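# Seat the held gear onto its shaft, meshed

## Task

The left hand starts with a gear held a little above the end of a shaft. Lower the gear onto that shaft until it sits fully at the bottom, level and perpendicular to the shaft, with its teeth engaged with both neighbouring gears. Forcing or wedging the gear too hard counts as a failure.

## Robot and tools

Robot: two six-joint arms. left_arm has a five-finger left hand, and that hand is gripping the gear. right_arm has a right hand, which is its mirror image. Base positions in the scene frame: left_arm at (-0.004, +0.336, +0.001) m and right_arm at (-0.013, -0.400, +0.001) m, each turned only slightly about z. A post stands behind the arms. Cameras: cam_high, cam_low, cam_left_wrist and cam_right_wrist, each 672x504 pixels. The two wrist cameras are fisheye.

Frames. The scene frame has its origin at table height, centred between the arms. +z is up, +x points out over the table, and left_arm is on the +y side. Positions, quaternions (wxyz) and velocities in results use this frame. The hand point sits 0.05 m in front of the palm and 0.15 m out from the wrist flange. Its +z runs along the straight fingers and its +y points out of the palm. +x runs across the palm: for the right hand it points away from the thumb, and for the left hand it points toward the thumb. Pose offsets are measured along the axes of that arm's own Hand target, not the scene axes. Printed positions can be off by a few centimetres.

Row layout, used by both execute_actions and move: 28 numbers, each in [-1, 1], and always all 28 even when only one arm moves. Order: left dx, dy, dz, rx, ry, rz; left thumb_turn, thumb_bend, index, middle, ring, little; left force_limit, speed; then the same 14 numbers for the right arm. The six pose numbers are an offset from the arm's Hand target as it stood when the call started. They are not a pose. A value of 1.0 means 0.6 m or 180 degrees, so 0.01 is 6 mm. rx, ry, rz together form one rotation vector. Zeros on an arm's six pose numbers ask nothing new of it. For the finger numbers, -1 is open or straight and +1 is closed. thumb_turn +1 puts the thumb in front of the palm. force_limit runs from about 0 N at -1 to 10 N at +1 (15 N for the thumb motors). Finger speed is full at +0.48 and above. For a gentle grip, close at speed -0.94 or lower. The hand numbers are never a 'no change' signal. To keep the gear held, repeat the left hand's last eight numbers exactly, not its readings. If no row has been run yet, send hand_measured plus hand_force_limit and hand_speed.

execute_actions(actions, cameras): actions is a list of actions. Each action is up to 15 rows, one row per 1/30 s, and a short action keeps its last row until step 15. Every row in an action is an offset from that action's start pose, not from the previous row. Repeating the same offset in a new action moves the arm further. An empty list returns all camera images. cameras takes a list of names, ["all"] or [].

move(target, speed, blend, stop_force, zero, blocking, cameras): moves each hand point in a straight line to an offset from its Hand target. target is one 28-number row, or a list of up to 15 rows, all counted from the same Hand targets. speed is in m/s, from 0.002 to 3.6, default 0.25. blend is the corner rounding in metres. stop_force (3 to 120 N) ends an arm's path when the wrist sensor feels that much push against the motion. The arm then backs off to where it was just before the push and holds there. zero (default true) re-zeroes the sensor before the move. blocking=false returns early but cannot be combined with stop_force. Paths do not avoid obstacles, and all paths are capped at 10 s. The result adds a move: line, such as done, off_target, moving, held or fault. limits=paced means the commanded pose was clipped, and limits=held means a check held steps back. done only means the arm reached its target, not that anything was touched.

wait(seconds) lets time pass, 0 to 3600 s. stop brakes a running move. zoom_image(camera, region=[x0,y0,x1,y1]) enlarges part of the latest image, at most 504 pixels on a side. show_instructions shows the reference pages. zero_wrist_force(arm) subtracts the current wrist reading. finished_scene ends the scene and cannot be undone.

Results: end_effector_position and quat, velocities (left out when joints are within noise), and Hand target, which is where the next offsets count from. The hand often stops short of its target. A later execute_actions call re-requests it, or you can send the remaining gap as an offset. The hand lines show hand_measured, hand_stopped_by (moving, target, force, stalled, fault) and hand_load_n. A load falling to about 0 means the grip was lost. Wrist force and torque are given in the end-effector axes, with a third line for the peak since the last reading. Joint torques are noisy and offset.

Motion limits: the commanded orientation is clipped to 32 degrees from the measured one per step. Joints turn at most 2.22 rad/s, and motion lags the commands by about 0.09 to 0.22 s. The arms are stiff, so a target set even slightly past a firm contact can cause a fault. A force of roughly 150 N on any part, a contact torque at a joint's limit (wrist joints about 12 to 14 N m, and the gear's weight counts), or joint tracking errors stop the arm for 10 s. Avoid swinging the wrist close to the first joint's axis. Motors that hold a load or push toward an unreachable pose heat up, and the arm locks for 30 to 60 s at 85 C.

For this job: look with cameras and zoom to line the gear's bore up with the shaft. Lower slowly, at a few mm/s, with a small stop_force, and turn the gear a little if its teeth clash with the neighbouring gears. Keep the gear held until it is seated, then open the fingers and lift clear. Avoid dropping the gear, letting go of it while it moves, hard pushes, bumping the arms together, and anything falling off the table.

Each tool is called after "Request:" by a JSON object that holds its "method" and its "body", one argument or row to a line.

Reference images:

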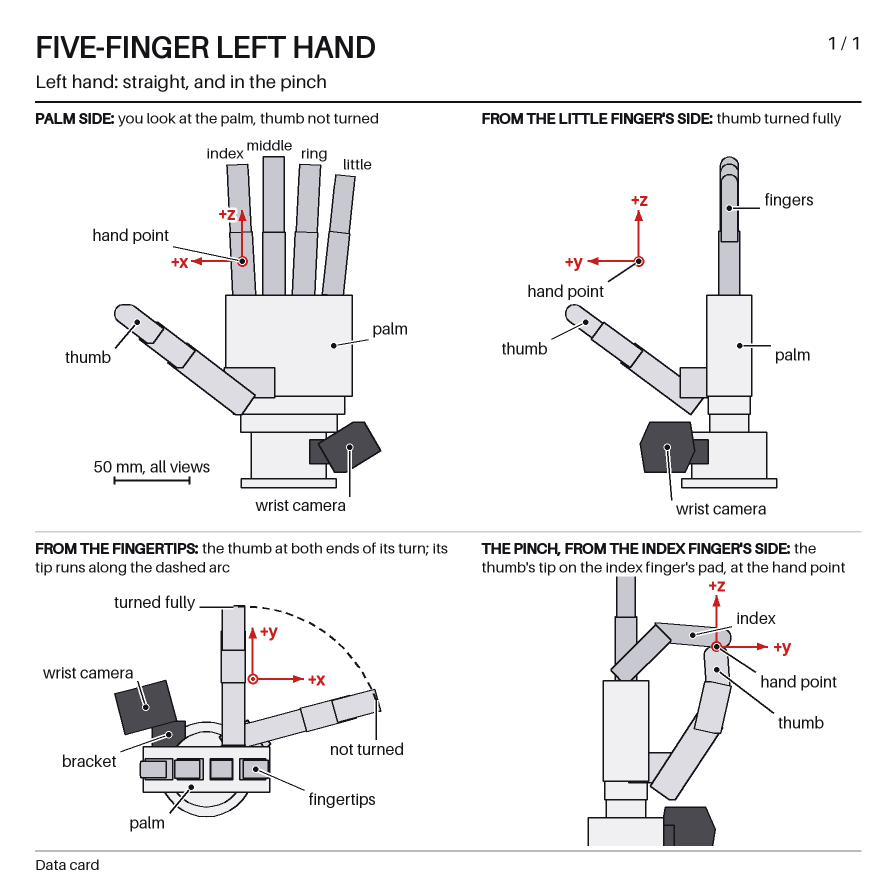

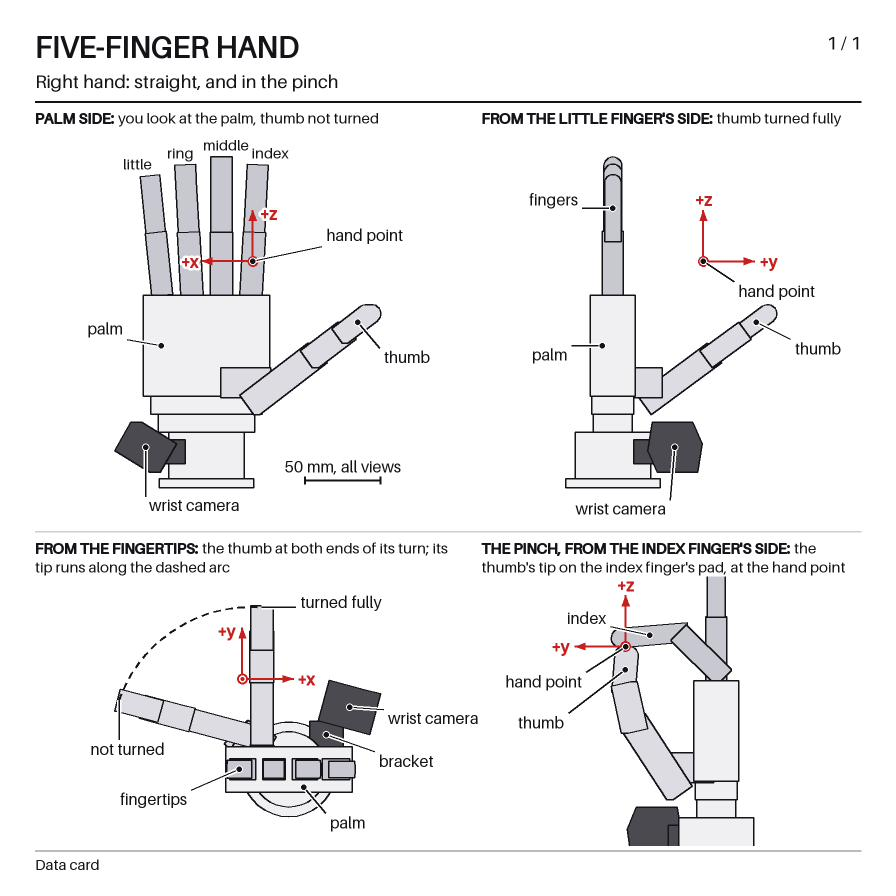

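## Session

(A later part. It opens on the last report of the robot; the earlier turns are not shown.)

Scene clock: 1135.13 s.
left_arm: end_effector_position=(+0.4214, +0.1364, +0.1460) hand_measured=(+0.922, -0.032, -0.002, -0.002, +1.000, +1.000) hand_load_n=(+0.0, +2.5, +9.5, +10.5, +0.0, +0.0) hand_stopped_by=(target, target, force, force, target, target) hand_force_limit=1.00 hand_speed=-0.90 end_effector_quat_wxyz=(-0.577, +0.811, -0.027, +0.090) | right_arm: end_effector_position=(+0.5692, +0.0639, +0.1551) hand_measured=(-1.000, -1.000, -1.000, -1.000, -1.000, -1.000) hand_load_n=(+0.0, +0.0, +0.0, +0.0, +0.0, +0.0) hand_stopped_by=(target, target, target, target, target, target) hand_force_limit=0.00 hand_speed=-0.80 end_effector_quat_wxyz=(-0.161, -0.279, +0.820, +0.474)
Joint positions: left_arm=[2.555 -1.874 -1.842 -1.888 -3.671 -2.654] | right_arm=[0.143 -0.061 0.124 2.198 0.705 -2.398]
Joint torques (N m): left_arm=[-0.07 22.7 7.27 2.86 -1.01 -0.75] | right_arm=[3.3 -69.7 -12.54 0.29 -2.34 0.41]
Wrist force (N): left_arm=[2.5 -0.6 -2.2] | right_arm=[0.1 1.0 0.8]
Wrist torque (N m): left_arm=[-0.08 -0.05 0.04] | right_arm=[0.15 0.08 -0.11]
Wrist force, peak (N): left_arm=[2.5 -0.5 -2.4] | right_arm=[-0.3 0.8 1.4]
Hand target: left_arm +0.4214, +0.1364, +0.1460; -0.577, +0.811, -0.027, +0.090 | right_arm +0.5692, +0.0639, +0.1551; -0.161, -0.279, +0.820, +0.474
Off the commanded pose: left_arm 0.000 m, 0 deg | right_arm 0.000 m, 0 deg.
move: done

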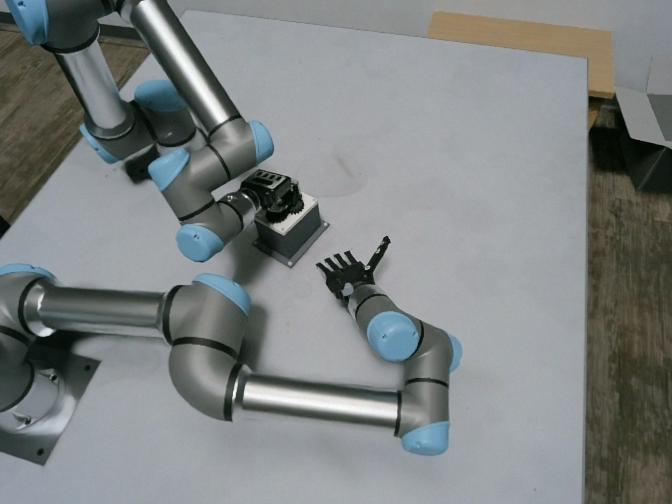

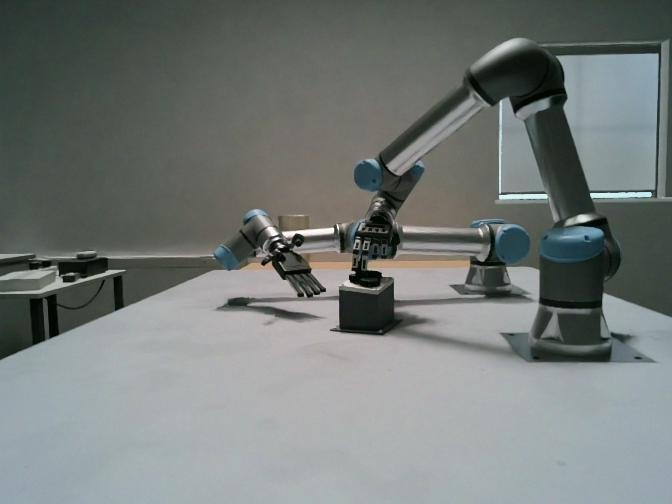

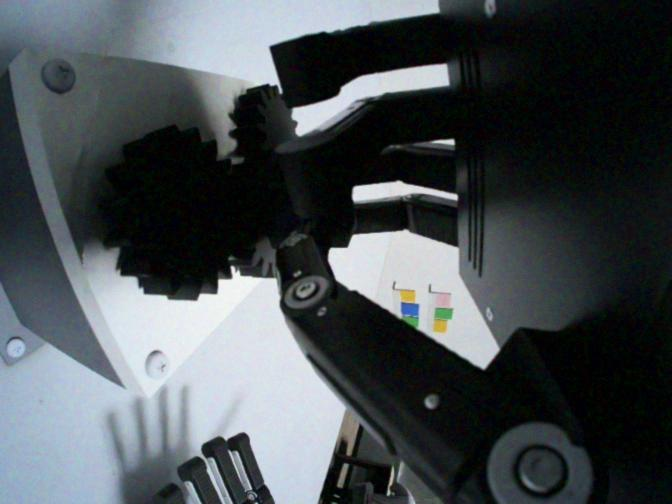

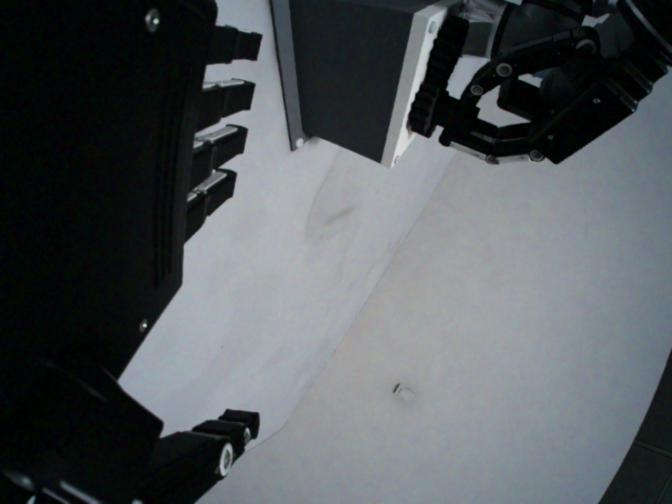

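Request:
{"method": "zoom_image", "body": {
  "camera": "cam_right_wrist",
  "region": [400, 10, 500, 160]
}}

Request:
{"method": "zoom_image", "body": {
  "camera": "cam_low",
  "region": [340, 262, 396, 300]
}}

Request:
{"method": "zoom_image", "body": {
  "camera": "cam_left_wrist",
  "region": [80, 70, 380, 320]
}}

Scaled by 3.360 from the camera's image (finer frame: 960x720).

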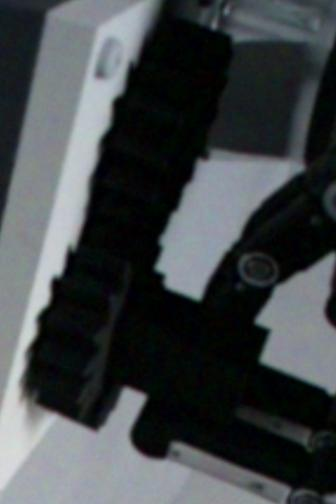

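Scaled by 9.000 from the camera's image (finer frame: 960x720).

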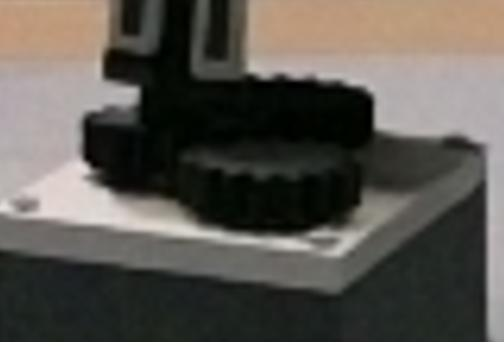

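Scaled by 1.680 from the camera's image (finer frame: 960x720).

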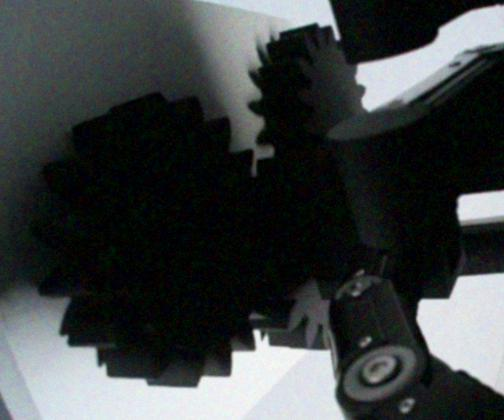

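Request:
{"method": "move", "body": {
  "target": [0,0,0,0,0,0,0.922,-0.032,-0.12,-0.12,1,1,1,-0.9,0,0,0,0,0,0,-1,-1,-1,-1,-1,-1,0,-0.8],
  "speed": 0.01,
  "cameras": ["cam_left_wrist","cam_right_wrist"]
}}

Scene clock: 1145.37 s.
left_arm: end_effector_position=(+0.4214, +0.1364, +0.1460) hand_measured=(+0.922, -0.032, -0.120, -0.120, +1.000, +1.000) hand_load_n=(+0.0, +0.0, +0.0, +0.0, +0.5, +0.0) hand_stopped_by=(target, target, target, target, target, target) hand_force_limit=1.00 hand_speed=-0.90 end_effector_quat_wxyz=(-0.577, +0.811, -0.027, +0.090) | right_arm: end_effector_position=(+0.5692, +0.0639, +0.1551) hand_measured=(-1.000, -1.000, -1.000, -1.000, -1.000, -1.000) hand_load_n=(+0.0, +0.0, +0.0, +0.0, +0.0, +0.0) hand_stopped_by=(target, target, target, target, target, target) hand_force_limit=0.00 hand_speed=-0.80 end_effector_quat_wxyz=(-0.161, -0.279, +0.820, +0.474)
Joint positions: left_arm=[2.555 -1.874 -1.842 -1.888 -3.671 -2.654] | right_arm=[0.143 -0.061 0.124 2.198 0.705 -2.398]
Joint torques (N m): left_arm=[-1.51 24.87 11.59 2.9 -1.89 -1.34] | right_arm=[2.47 -67.13 -12.7 0.39 -2.43 0.52]
Wrist force (N): left_arm=[-0.5 -0.4 0.6] | right_arm=[-0.1 0.8 1.0]
Wrist torque (N m): left_arm=[-0.09 0.15 0.01] | right_arm=[0.12 0.10 -0.14]
Wrist force, peak (N): left_arm=[0.6 2.3 -3.6] | right_arm=[-0.7 0.9 1.2]
Hand target: left_arm +0.4214, +0.1364, +0.1460; -0.577, +0.811, -0.027, +0.090 | right_arm +0.5692, +0.0639, +0.1551; -0.161, -0.279, +0.820, +0.474
Off the commanded pose: left_arm 0.000 m, 0 deg | right_arm 0.000 m, 0 deg.
move: done

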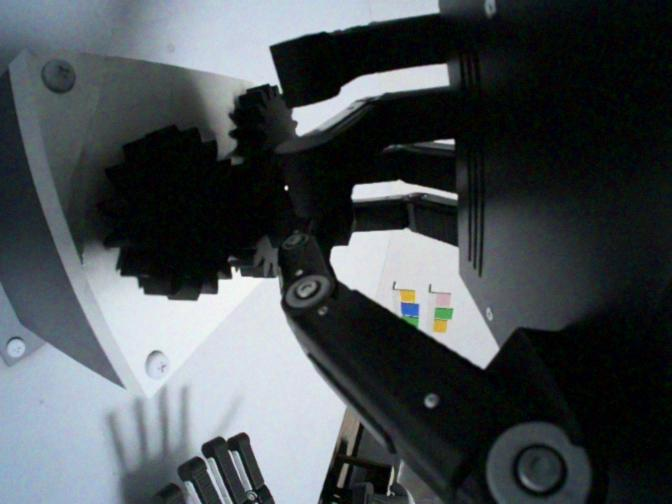

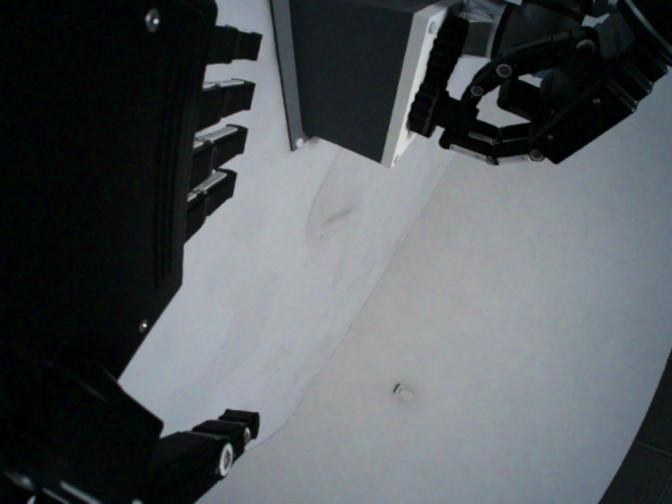

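Grip released cleanly. Open the fingers more, then thumb off.

Request:
{"method": "move", "body": {
  "target": [0,0,0,0,0,0,0.922,-0.032,-0.45,-0.45,1,1,1,-0.8,0,0,0,0,0,0,-1,-1,-1,-1,-1,-1,0,-0.8],
  "speed": 0.01,
  "cameras": ["cam_left_wrist","cam_right_wrist"]
}}

Request:
{"method": "move", "body": {
  "target": [0,0,-0.0083,0,0,0,0.922,-0.032,-0.45,-0.45,1,1,1,-0.8,0,0,0,0,0,0,-1,-1,-1,-1,-1,-1,0,-0.8],
  "speed": 0.02,
  "cameras": ["cam_left_wrist","cam_right_wrist","cam_low"]
}}

Scene clock: 1152.87 s.
left_arm: end_effector_position=(+0.4214, +0.1364, +0.1460) hand_measured=(+0.922, -0.032, -0.450, -0.450, +1.000, +1.000) hand_load_n=(+0.0, +0.0, +0.0, +0.0, +0.0, +0.0) hand_stopped_by=(target, target, target, target, target, target) hand_force_limit=1.00 hand_speed=-0.80 end_effector_quat_wxyz=(-0.577, +0.811, -0.027, +0.090) | right_arm: end_effector_position=(+0.5692, +0.0639, +0.1551) hand_measured=(-1.000, -1.000, -1.000, -1.000, -1.000, -1.000) hand_load_n=(+0.5, +0.0, +0.0, +0.0, +0.0, +0.0) hand_stopped_by=(target, target, target, target, target, target) hand_force_limit=0.00 hand_speed=-0.80 end_effector_quat_wxyz=(-0.161, -0.279, +0.820, +0.474)
Joint positions: left_arm=[2.555 -1.874 -1.842 -1.888 -3.671 -2.654] | right_arm=[0.143 -0.061 0.124 2.198 0.705 -2.398]
Joint torques (N m): left_arm=[-1.24 32.83 26.1 2.88 -1.94 -1.24] | right_arm=[4.91 -68.14 -12.31 0.31 -2.42 0.59]
Wrist force (N): left_arm=[-0.4 -0.4 0.8] | right_arm=[-0.3 0.9 0.8]
Wrist torque (N m): left_arm=[-0.10 0.15 0.01] | right_arm=[0.13 0.15 -0.16]
Wrist force, peak (N): left_arm=[-1.0 -0.6 0.9] | right_arm=[-0.3 1.0 1.4]
Hand target: left_arm +0.4214, +0.1364, +0.1460; -0.577, +0.811, -0.027, +0.090 | right_arm +0.5692, +0.0639, +0.1551; -0.161, -0.279, +0.820, +0.474
Off the commanded pose: left_arm 0.000 m, 0 deg | right_arm 0.000 m, 0 deg.
move: done

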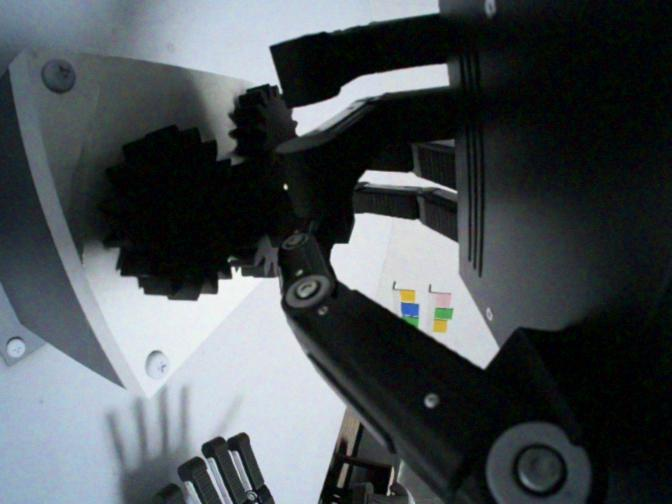

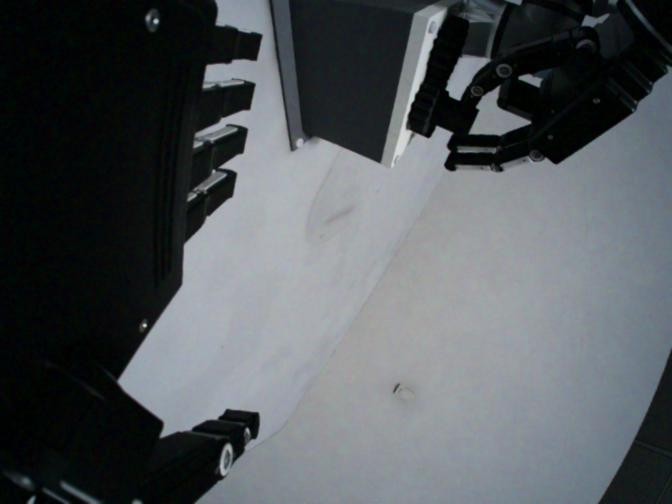

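Scene clock: 1153.40 s.
left_arm: end_effector_position=(+0.4205, +0.1317, +0.1476) hand_measured=(+0.922, -0.032, -0.450, -0.450, +1.000, +1.000) hand_load_n=(+0.0, +0.0, +0.5, +0.0, +0.0, +0.0) hand_stopped_by=(target, target, target, target, target, target) hand_force_limit=1.00 hand_speed=-0.80 end_effector_quat_wxyz=(-0.577, +0.811, -0.027, +0.090) end_effector_velocity=(-0.001, +0.001, -0.002) end_effector_angular_velocity=(+0.001, +0.003, +0.001) | right_arm: end_effector_position=(+0.5692, +0.0639, +0.1551) hand_measured=(-1.000, -1.000, -1.000, -1.000, -1.000, -1.000) hand_load_n=(+0.0, +0.0, +0.0, +0.0, -0.5, +0.0) hand_stopped_by=(target, target, target, target, target, target) hand_force_limit=0.00 hand_speed=-0.80 end_effector_quat_wxyz=(-0.161, -0.279, +0.820, +0.474)
Joint positions: left_arm=[2.547 -1.879 -1.828 -1.906 -3.677 -2.665] | right_arm=[0.143 -0.061 0.124 2.198 0.705 -2.398]
Joint velocities: left_arm=[0.001 0 -0.005 0.003 0 0.003] | right_arm=[within noise]
Joint torques (N m): left_arm=[7.78 35.65 9.88 3.89 2.43 0.81] | right_arm=[4.21 -68.4 -11.63 0.46 -2.39 0.42]
Wrist force (N): left_arm=[-0.4 -0.7 0.9] | right_arm=[0.0 0.7 0.8]
Wrist torque (N m): left_arm=[-0.15 0.13 0.03] | right_arm=[0.11 0.09 -0.14]
Wrist force, peak (N): left_arm=[-0.7 -0.5 1.0] | right_arm=[-0.4 1.2 1.0]
Hand target: left_arm +0.4206, +0.1318, +0.1476; -0.577, +0.811, -0.027, +0.090 | right_arm +0.5692, +0.0639, +0.1551; -0.161, -0.279, +0.820, +0.474
Off the commanded pose: left_arm 0.000 m, 0 deg | right_arm 0.000 m, 0 deg.
move: done
Images, in order (width x height): cam_low 672x504, cam_left_wrist 672x504, cam_right_wrist 672x504.

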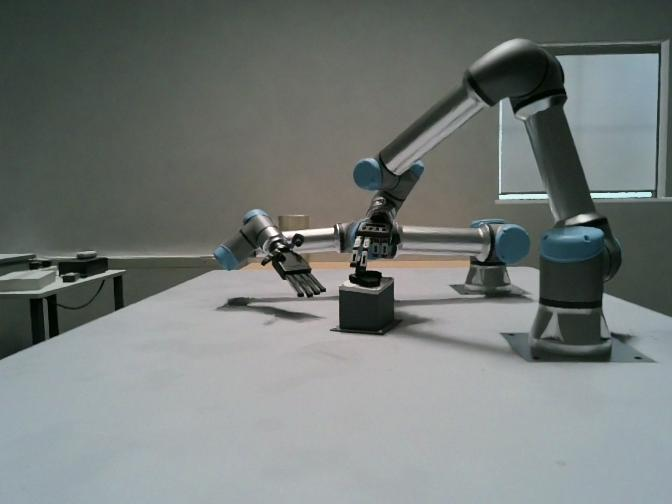

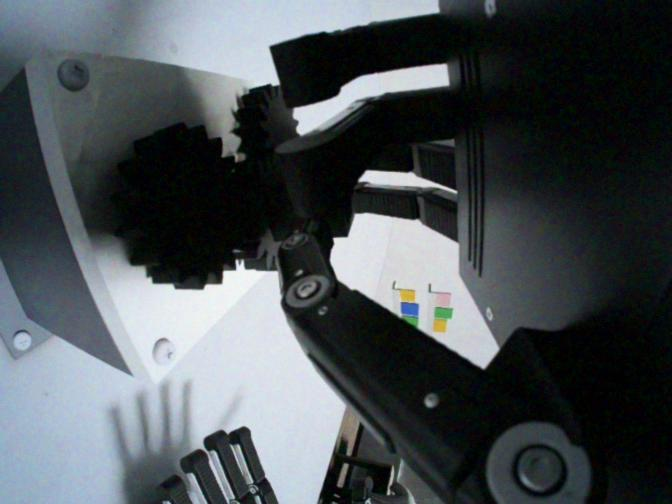

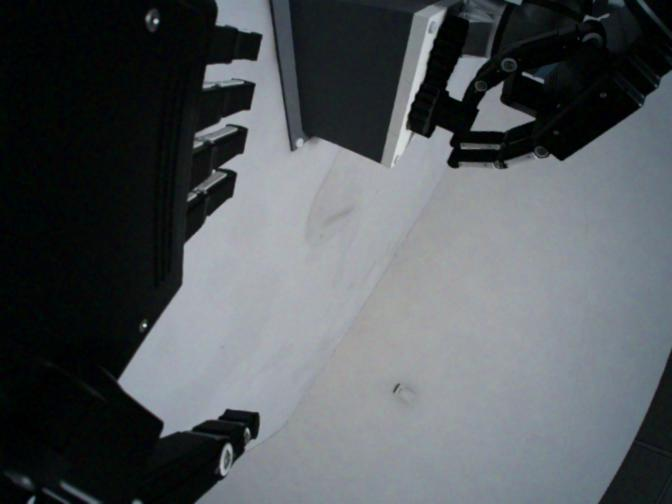

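Request:
{"method": "move", "body": {
  "target": [0.003,-0.0251,-0.0084,0,0,0,0.922,-0.032,-0.45,-0.45,1,1,1,-0.8,0,0,0,0,0,0,-1,-1,-1,-1,-1,-1,0,-0.8],
  "speed": 0.02,
  "cameras": ["cam_left_wrist","cam_right_wrist"]
}}

Scene clock: 1157.33 s.
left_arm: end_effector_position=(+0.4205, +0.1318, +0.1637) hand_measured=(+0.922, -0.032, -0.450, -0.450, +1.000, +1.000) hand_load_n=(+0.0, +0.0, +0.0, +0.0, -0.5, +0.0) hand_stopped_by=(target, target, target, target, target, target) hand_force_limit=1.00 hand_speed=-0.80 end_effector_quat_wxyz=(-0.577, +0.811, -0.027, +0.090) end_effector_velocity=(+0.001, +0.000, -0.001) end_effector_angular_velocity=(-0.001, -0.002, +0.000) | right_arm: end_effector_position=(+0.5692, +0.0639, +0.1551) hand_measured=(-1.000, -1.000, -1.000, -1.000, -1.000, -1.000) hand_load_n=(+0.0, +0.0, +0.0, +0.0, +0.0, +0.0) hand_stopped_by=(target, target, target, target, target, target) hand_force_limit=0.00 hand_speed=-0.80 end_effector_quat_wxyz=(-0.161, -0.279, +0.820, +0.474)
Joint positions: left_arm=[2.547 -1.858 -1.808 -1.946 -3.677 -2.664] | right_arm=[0.143 -0.061 0.124 2.198 0.705 -2.398]
Joint velocities: left_arm=[0 -0.001 -0.001 0.005 0.001 0] | right_arm=[within noise]
Joint torques (N m): left_arm=[7.11 21.98 13.78 3.13 3.3 -0.47] | right_arm=[4.07 -69.07 -11.21 0.46 -2.41 0.41]
Wrist force (N): left_arm=[-0.6 -0.6 0.7] | right_arm=[-0.2 0.9 0.6]
Wrist torque (N m): left_arm=[-0.14 0.11 0.03] | right_arm=[0.14 0.13 -0.14]
Wrist force, peak (N): left_arm=[-0.6 -0.9 1.2] | right_arm=[-0.3 1.0 1.3]
Hand target: left_arm +0.4205, +0.1318, +0.1636; -0.577, +0.811, -0.027, +0.090 | right_arm +0.5692, +0.0639, +0.1551; -0.161, -0.279, +0.820, +0.474
Off the commanded pose: left_arm 0.000 m, 0 deg | right_arm 0.000 m, 0 deg.
move: done

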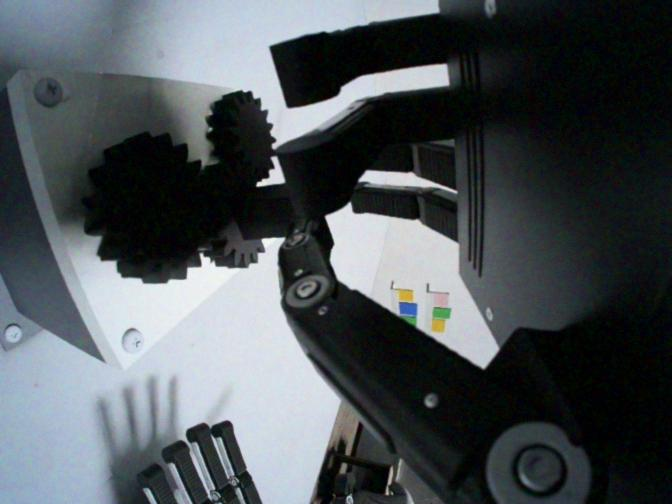

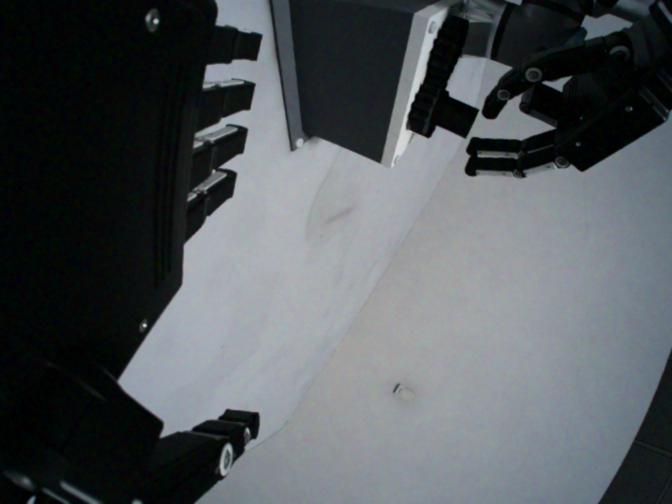

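The gear stayed down. Lift clear.

Request:
{"method": "move", "body": {
  "target": [0.015,-0.1256,-0.042,0,0,0,0.922,-0.032,-0.45,-0.45,1,1,1,-0.8,0,0,0,0,0,0,-1,-1,-1,-1,-1,-1,0,-0.8],
  "speed": 0.12,
  "cameras": ["all"]
}}

Request:
{"method": "zoom_image", "body": {
  "camera": "cam_right_wrist",
  "region": [400, 10, 500, 160]
}}

Request:
{"method": "zoom_image", "body": {
  "camera": "cam_low",
  "region": [336, 258, 400, 300]
}}

Request:
{"method": "zoom_image", "body": {
  "camera": "cam_high",
  "region": [250, 180, 330, 240]
}}

Scene clock: 1162.10 s.
left_arm: end_effector_position=(+0.4204, +0.1320, +0.2435) hand_measured=(+0.922, -0.032, -0.450, -0.450, +1.000, +1.000) hand_load_n=(+0.0, +0.0, +0.0, +0.0, +0.0, +0.0) hand_stopped_by=(target, target, target, target, target, target) hand_force_limit=1.00 hand_speed=-0.80 end_effector_quat_wxyz=(-0.577, +0.811, -0.027, +0.090) | right_arm: end_effector_position=(+0.5692, +0.0639, +0.1551) hand_measured=(-1.000, -1.000, -1.000, -1.000, -1.000, -1.000) hand_load_n=(+0.0, +0.0, +0.0, +0.0, +0.0, +0.0) hand_stopped_by=(target, target, target, target, target, target) hand_force_limit=0.00 hand_speed=-0.80 end_effector_quat_wxyz=(-0.161, -0.279, +0.820, +0.474)
Joint positions: left_arm=[2.547 -1.779 -1.687 -2.146 -3.677 -2.664] | right_arm=[0.143 -0.061 0.124 2.198 0.705 -2.398]
Joint torques (N m): left_arm=[-0.84 30.12 19.22 1.17 -1.66 0.82] | right_arm=[5.58 -67.48 -12.14 0.36 -2.51 0.37]
Wrist force (N): left_arm=[-0.4 -0.5 0.7] | right_arm=[-0.1 0.7 0.6]
Wrist torque (N m): left_arm=[-0.13 0.12 0.02] | right_arm=[0.12 0.12 -0.14]
Wrist force, peak (N): left_arm=[-0.3 -2.0 0.6] | right_arm=[-0.4 1.0 1.4]
Hand target: left_arm +0.4204, +0.1320, +0.2435; -0.577, +0.811, -0.027, +0.090 | right_arm +0.5692, +0.0639, +0.1551; -0.161, -0.279, +0.820, +0.474
Off the commanded pose: left_arm 0.000 m, 0 deg | right_arm 0.000 m, 0 deg.
move: done

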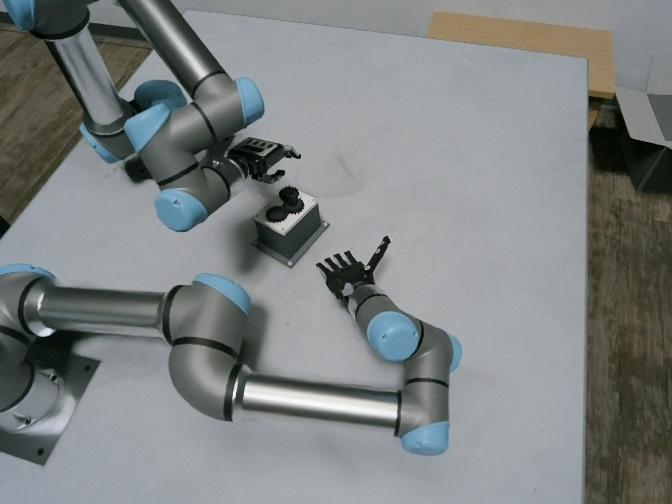

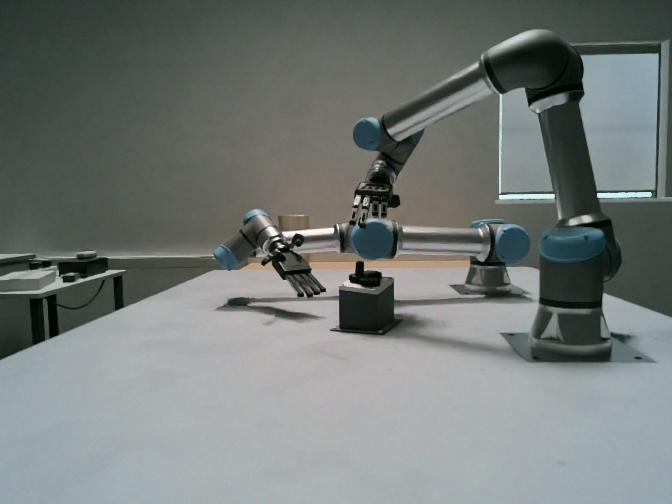

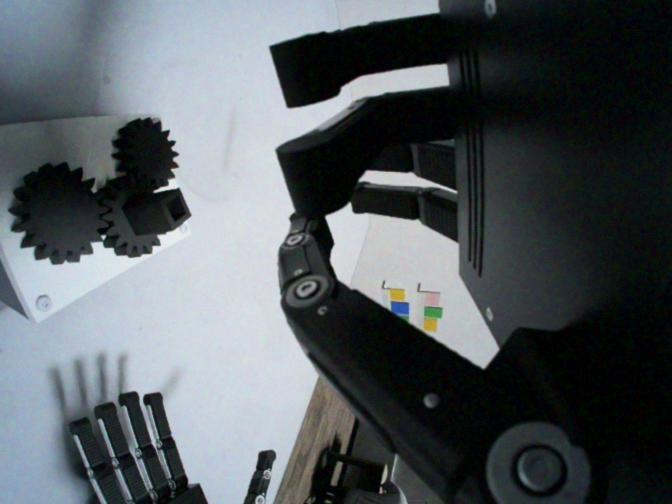

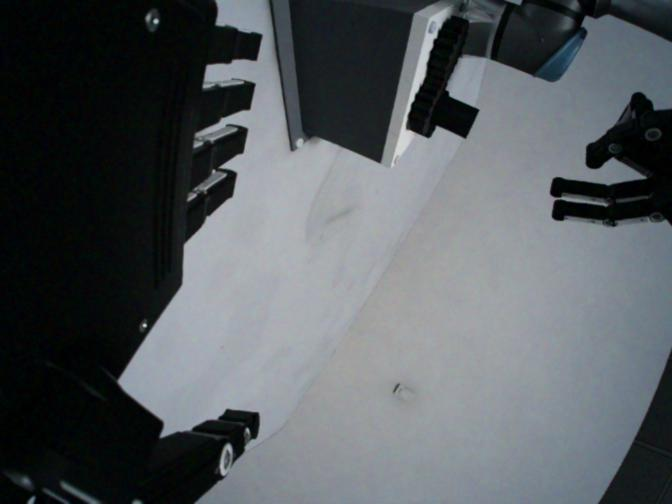

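Scaled by 3.360 from the camera's image (finer frame: 960x720).

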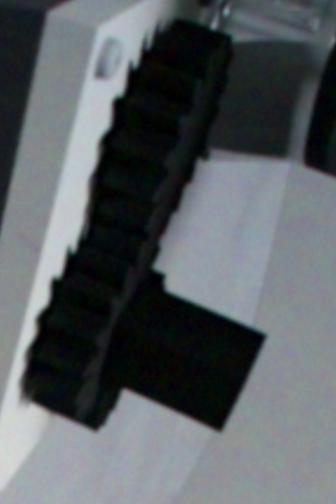

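Scaled by 7.875 from the camera's image (finer frame: 960x720).

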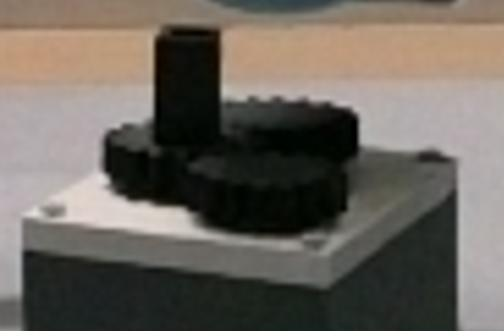

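Scaled by 6.300 from the camera's image (finer frame: 960x720).

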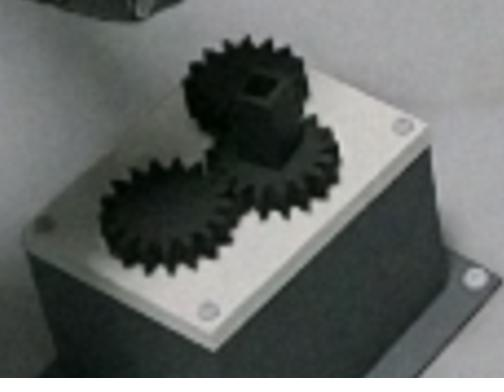

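Request:
{"method": "zoom_image", "body": {
  "camera": "cam_left_wrist",
  "region": [0, 90, 220, 290]
}}

Scaled by 2.291 from the camera's image (finer frame: 960x720).

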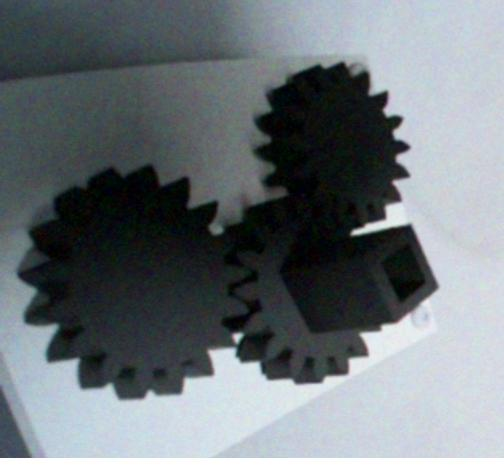

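Request:
{"method": "finished_scene", "body": {

}}

The scene is finished: the task was done.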